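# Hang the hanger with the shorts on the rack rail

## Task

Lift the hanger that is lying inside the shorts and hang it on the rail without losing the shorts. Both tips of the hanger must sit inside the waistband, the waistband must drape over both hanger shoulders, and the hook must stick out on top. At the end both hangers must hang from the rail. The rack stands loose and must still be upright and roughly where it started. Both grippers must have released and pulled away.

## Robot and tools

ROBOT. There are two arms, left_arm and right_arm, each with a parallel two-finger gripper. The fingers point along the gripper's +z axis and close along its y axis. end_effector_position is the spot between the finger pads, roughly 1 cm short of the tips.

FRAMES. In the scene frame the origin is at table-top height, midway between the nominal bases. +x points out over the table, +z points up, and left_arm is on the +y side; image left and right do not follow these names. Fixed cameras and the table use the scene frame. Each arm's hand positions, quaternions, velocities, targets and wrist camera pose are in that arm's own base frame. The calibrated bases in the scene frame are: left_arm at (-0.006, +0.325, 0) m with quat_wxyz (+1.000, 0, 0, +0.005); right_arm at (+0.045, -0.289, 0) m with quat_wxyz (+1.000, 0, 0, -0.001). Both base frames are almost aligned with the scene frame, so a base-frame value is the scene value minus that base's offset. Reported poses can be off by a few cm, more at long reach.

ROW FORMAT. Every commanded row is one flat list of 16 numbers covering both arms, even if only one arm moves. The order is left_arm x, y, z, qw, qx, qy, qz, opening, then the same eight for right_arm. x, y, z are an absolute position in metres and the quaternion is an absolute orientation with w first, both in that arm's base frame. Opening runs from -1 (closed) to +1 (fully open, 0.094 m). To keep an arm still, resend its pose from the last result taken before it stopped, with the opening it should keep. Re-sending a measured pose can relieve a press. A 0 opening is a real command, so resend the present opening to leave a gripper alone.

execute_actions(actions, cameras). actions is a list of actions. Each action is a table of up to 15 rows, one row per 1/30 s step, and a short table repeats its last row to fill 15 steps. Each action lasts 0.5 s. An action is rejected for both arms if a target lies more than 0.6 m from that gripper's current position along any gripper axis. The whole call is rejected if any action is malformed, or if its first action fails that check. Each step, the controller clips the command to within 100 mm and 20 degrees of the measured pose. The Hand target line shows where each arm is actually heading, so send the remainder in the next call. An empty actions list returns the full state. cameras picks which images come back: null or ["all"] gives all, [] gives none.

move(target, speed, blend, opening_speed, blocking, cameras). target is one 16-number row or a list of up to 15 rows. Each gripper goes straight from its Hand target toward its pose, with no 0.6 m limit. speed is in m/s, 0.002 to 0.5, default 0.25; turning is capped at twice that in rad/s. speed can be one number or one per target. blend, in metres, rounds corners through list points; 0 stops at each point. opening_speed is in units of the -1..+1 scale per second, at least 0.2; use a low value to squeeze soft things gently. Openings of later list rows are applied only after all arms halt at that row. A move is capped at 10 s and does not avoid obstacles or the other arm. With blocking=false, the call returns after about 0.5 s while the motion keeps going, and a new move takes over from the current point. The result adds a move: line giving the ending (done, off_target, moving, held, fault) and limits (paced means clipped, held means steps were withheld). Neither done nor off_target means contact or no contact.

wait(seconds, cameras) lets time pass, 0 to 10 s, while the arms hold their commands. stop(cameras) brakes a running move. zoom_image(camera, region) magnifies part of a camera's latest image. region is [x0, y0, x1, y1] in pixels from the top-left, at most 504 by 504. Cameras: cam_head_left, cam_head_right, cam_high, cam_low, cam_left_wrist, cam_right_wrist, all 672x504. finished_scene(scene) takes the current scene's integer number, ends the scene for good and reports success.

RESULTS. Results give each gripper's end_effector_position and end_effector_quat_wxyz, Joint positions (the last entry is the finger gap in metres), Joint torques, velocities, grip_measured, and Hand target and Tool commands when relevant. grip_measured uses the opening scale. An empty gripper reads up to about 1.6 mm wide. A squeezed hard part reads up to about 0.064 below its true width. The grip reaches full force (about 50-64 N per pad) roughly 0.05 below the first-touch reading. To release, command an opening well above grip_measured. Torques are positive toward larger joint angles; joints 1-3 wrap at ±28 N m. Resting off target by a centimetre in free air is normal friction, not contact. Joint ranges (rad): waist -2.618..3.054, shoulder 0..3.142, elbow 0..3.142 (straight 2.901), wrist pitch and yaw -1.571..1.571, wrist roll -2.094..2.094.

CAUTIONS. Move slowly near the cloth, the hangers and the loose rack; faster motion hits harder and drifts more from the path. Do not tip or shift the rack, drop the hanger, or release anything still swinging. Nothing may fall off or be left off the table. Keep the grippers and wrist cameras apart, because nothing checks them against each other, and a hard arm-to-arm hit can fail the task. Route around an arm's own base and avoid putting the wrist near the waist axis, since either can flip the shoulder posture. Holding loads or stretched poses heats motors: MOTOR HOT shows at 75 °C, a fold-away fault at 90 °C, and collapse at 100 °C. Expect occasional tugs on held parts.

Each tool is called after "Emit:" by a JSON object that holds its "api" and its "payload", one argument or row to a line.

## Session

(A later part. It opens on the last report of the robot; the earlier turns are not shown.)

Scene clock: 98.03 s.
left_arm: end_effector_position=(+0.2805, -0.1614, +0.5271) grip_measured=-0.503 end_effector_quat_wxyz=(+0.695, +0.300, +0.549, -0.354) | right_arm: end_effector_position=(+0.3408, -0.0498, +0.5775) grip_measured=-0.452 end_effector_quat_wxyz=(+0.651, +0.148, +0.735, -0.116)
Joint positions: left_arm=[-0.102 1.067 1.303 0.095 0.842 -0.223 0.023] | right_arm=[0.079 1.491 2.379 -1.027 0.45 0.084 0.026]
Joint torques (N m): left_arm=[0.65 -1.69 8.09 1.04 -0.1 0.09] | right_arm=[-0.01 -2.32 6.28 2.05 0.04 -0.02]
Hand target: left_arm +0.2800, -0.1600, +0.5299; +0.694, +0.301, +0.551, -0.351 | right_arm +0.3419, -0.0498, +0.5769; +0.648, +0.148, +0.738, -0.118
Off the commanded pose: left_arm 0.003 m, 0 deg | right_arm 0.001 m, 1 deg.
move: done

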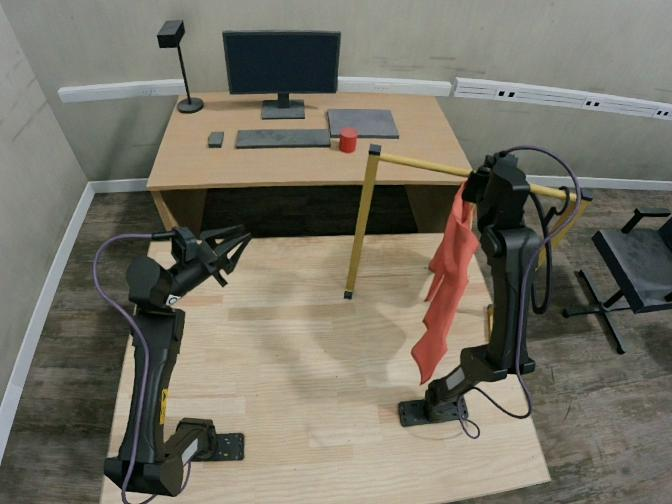

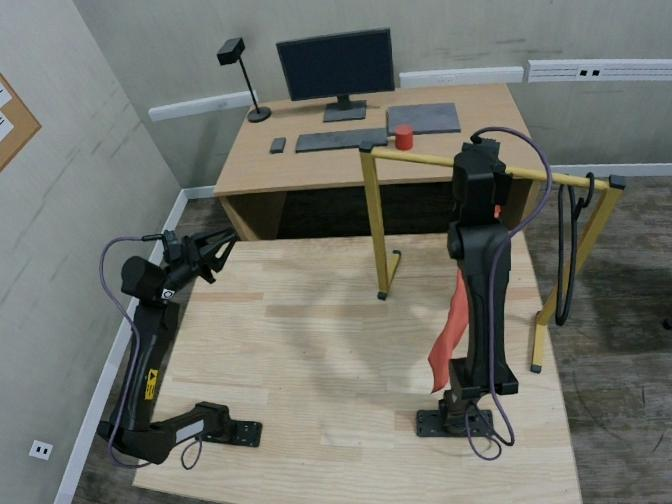

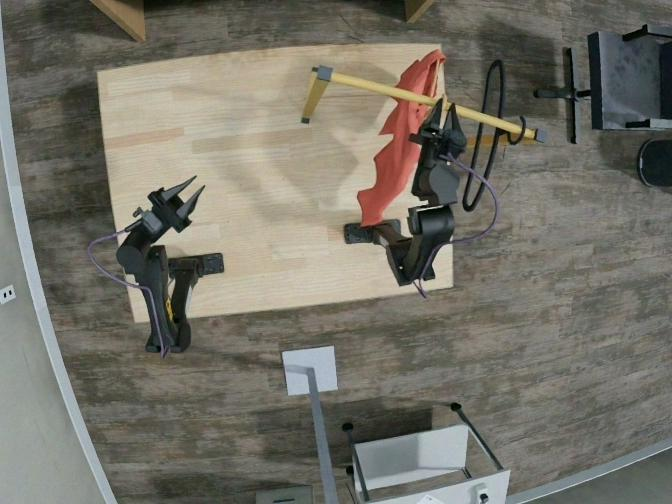

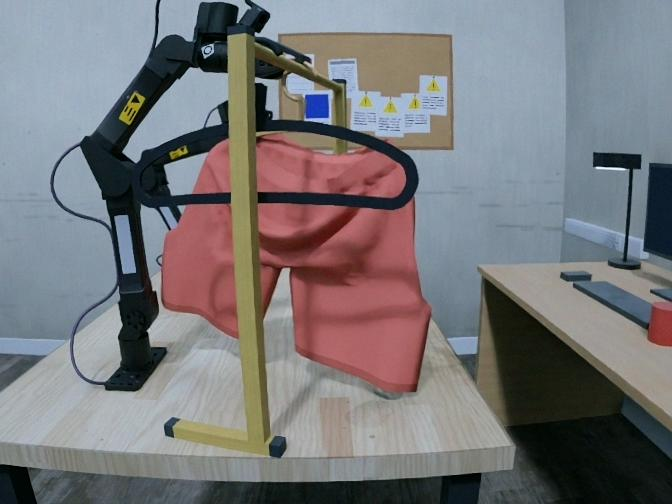

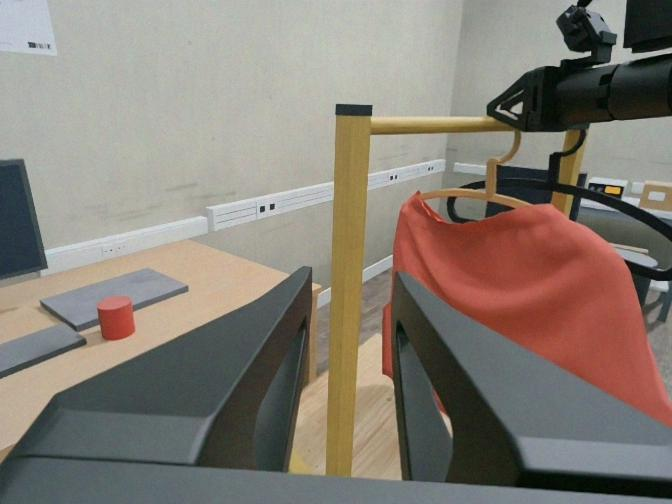

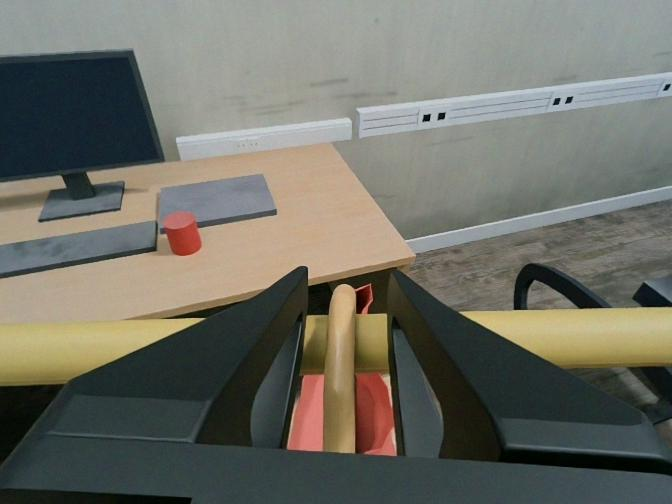

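Released and hanging on the rail. Raise slightly and retreat back.

Emit:
{"api": "move", "payload": {
  "target": [
    [0.28,-0.16,0.53,0.694,0.301,0.551,-0.351,-0.5,0.338,-0.048,0.60,0.648,0.148,0.738,-0.1175,-0.45],
    [0.28,-0.16,0.53,0.694,0.301,0.551,-0.351,-0.5,0.24,-0.008,0.61,0.664,0.13,0.727,-0.124,-0.45]
  ],
  "speed": 0.08,
  "blend": 0.01
}}

Emit:
{"api": "zoom_image", "payload": {
  "camera": "cam_low",
  "region": [150, 10, 402, 199]
}}

Emit:
{"api": "zoom_image", "payload": {
  "camera": "cam_left_wrist",
  "region": [370, 70, 622, 259]
}}

Emit:
{"api": "zoom_image", "payload": {
  "camera": "cam_head_right",
  "region": [350, 130, 630, 410]
}}

Scene clock: 101.27 s.
left_arm: end_effector_position=(+0.2805, -0.1614, +0.5271) grip_measured=-0.503 end_effector_quat_wxyz=(+0.695, +0.300, +0.549, -0.354) | right_arm: end_effector_position=(+0.2398, -0.0092, +0.6130) grip_measured=-0.452 end_effector_quat_wxyz=(+0.671, +0.130, +0.720, -0.122)
Joint positions: left_arm=[-0.102 1.067 1.303 0.095 0.842 -0.223 0.023] | right_arm=[0.618 1.535 2.824 -1.415 0.974 0.103 0.026]
Joint torques (N m): left_arm=[0.58 -1.7 8.1 1.03 -0.11 0.11] | right_arm=[0.73 -0.51 2.73 1.77 0.14 0.11]
Hand target: left_arm +0.2800, -0.1600, +0.5299; +0.694, +0.301, +0.551, -0.351 | right_arm +0.2401, -0.0080, +0.6098; +0.666, +0.129, +0.724, -0.124
Off the commanded pose: left_arm 0.003 m, 0 deg | right_arm 0.003 m, 1 deg.
move: done

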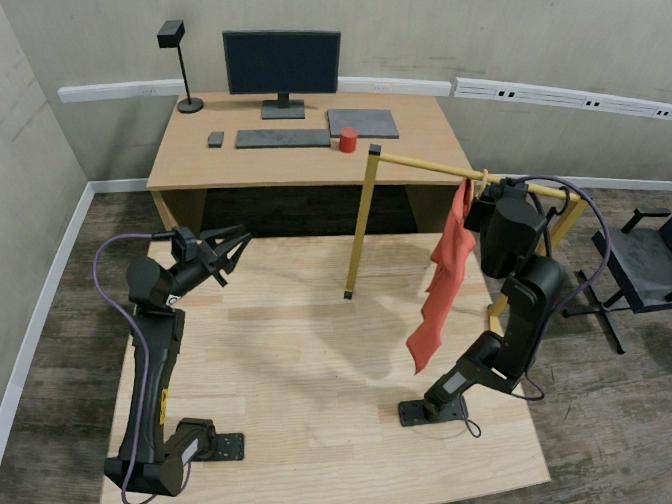

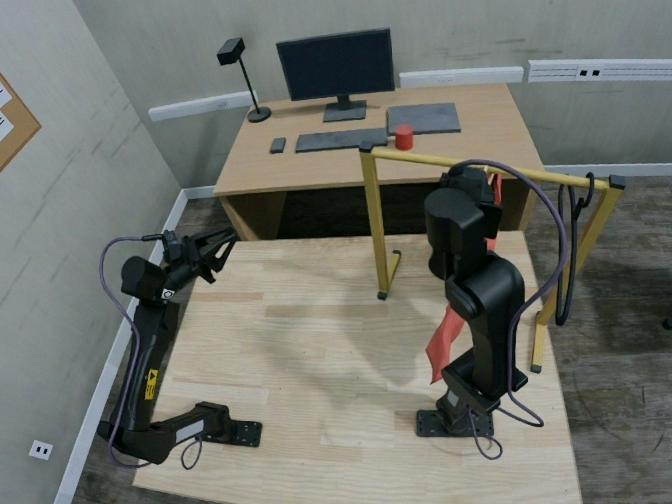

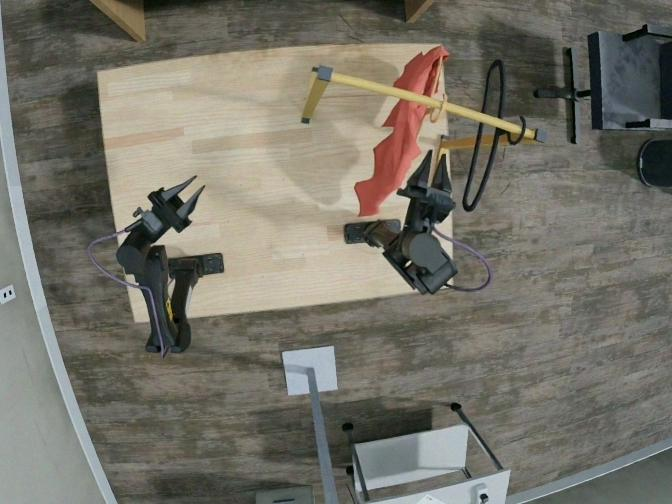

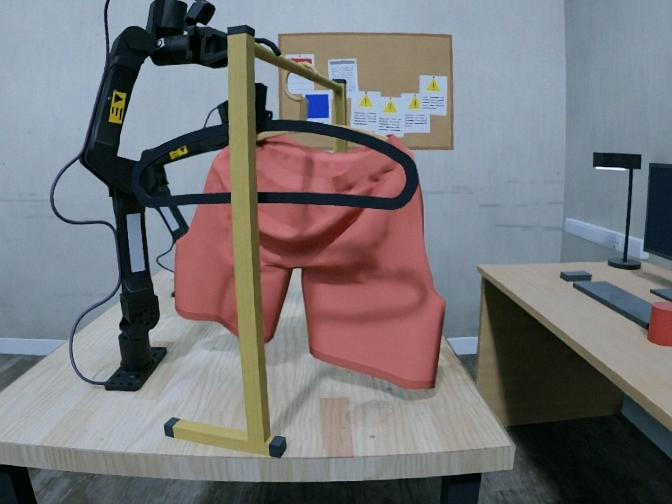

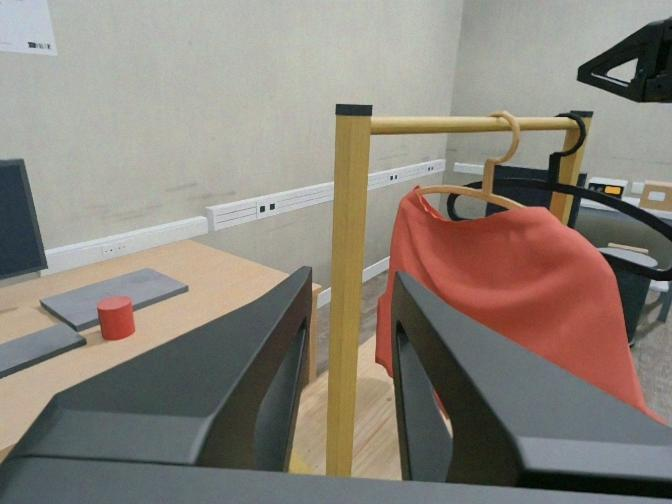

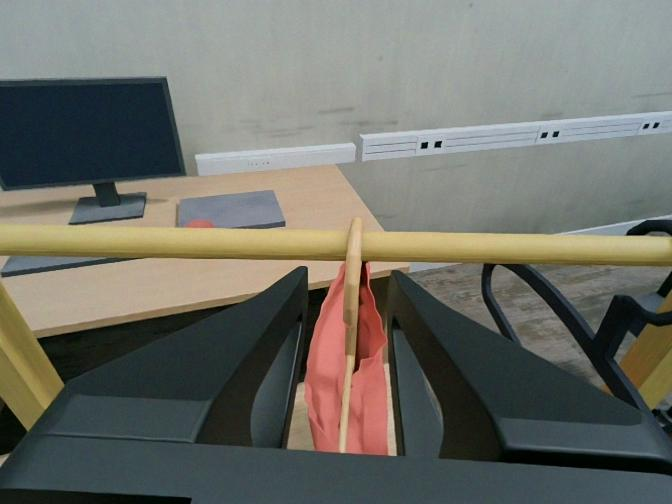

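Scaled by 2.000 from the camera's 672x504 image, which has a finer 960x720 frame.

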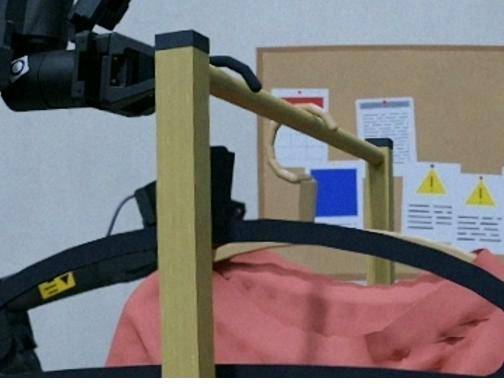

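Scaled by 2.000 from the camera's 672x504 image, which has a finer 960x720 frame.

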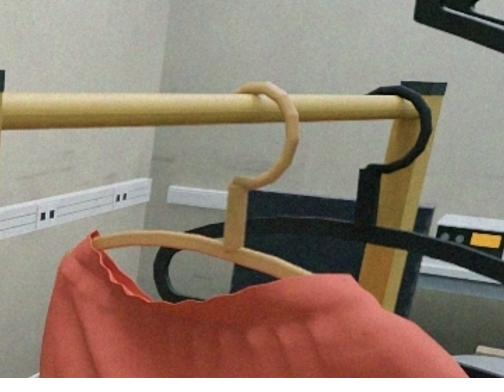

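Scaled by 1.800 from the camera's 672x504 image, which has a finer 960x720 frame.

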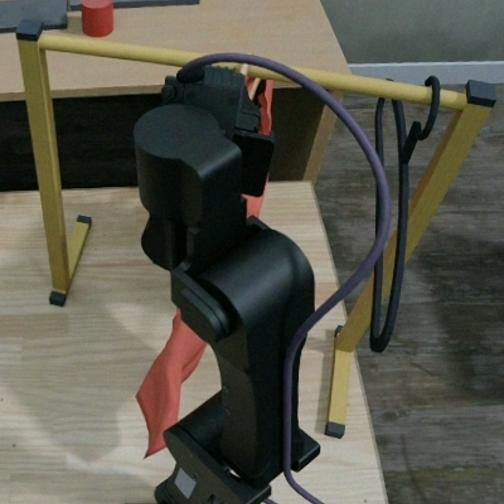

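Emit:
{"api": "wait", "payload": {
  "seconds": 1.5,
  "cameras": ["cam_head_left","cam_left_wrist"]
}}

Emit:
{"api": "zoom_image", "payload": {
  "camera": "cam_head_left",
  "region": [350, 130, 630, 430]
}}

Scene clock: 103.27 s.
left_arm: end_effector_position=(+0.2805, -0.1614, +0.5271) grip_measured=-0.503 end_effector_quat_wxyz=(+0.695, +0.300, +0.549, -0.354) | right_arm: end_effector_position=(+0.2397, -0.0092, +0.6127) grip_measured=-0.452 end_effector_quat_wxyz=(+0.670, +0.130, +0.720, -0.123)
Joint positions: left_arm=[-0.102 1.067 1.303 0.095 0.842 -0.222 0.023] | right_arm=[0.618 1.535 2.824 -1.417 0.975 0.104 0.026]
Joint velocities: left_arm=[0.007 -0.007 -0.007 -0.081 -0.022 -0.154 0] | right_arm=[within noise]
Joint torques (N m): left_arm=[0.7 -1.73 8.13 1.05 -0.12 0.09] | right_arm=[0.49 -0.58 2.82 1.72 0.15 0.1]
Hand target: left_arm +0.2800, -0.1600, +0.5299; +0.694, +0.301, +0.551, -0.351 | right_arm +0.2401, -0.0081, +0.6098; +0.666, +0.129, +0.724, -0.124
Tool commands: left_gripper/opening=-0.5 right_gripper/opening=-0.45
Off the commanded pose: left_arm 0.003 m, 0 deg | right_arm 0.003 m, 1 deg.
wait: 1.50 s; at rest from the start
Images, in order: cam_head_left, cam_left_wrist.

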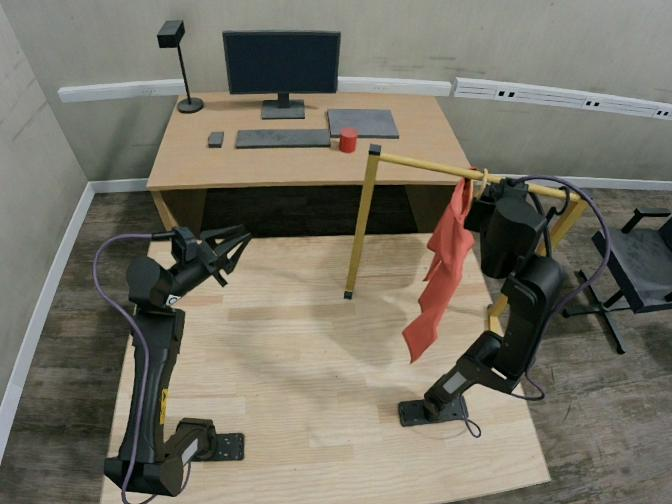

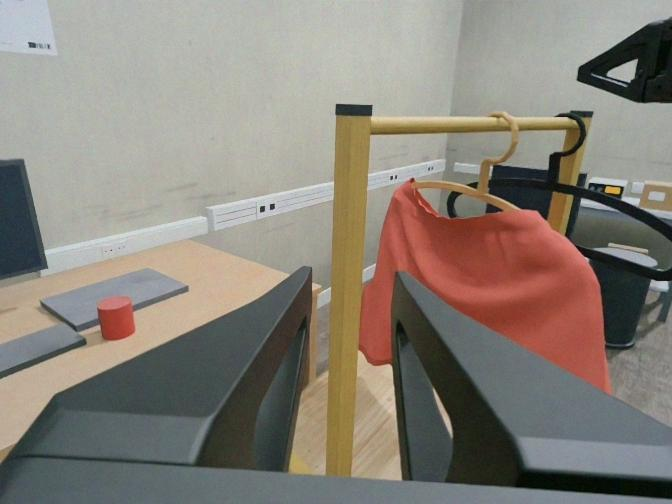

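Scaled by 1.680 from the camera's 672x504 image, which has a finer 960x720 frame.

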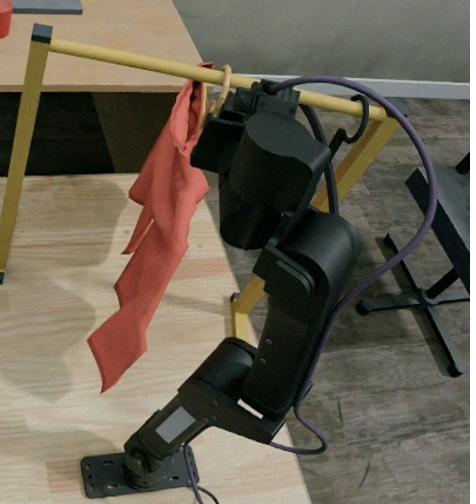

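Emit:
{"api": "finished_scene", "payload": {
  "scene": 2
}}

The scene is finished: the task was done.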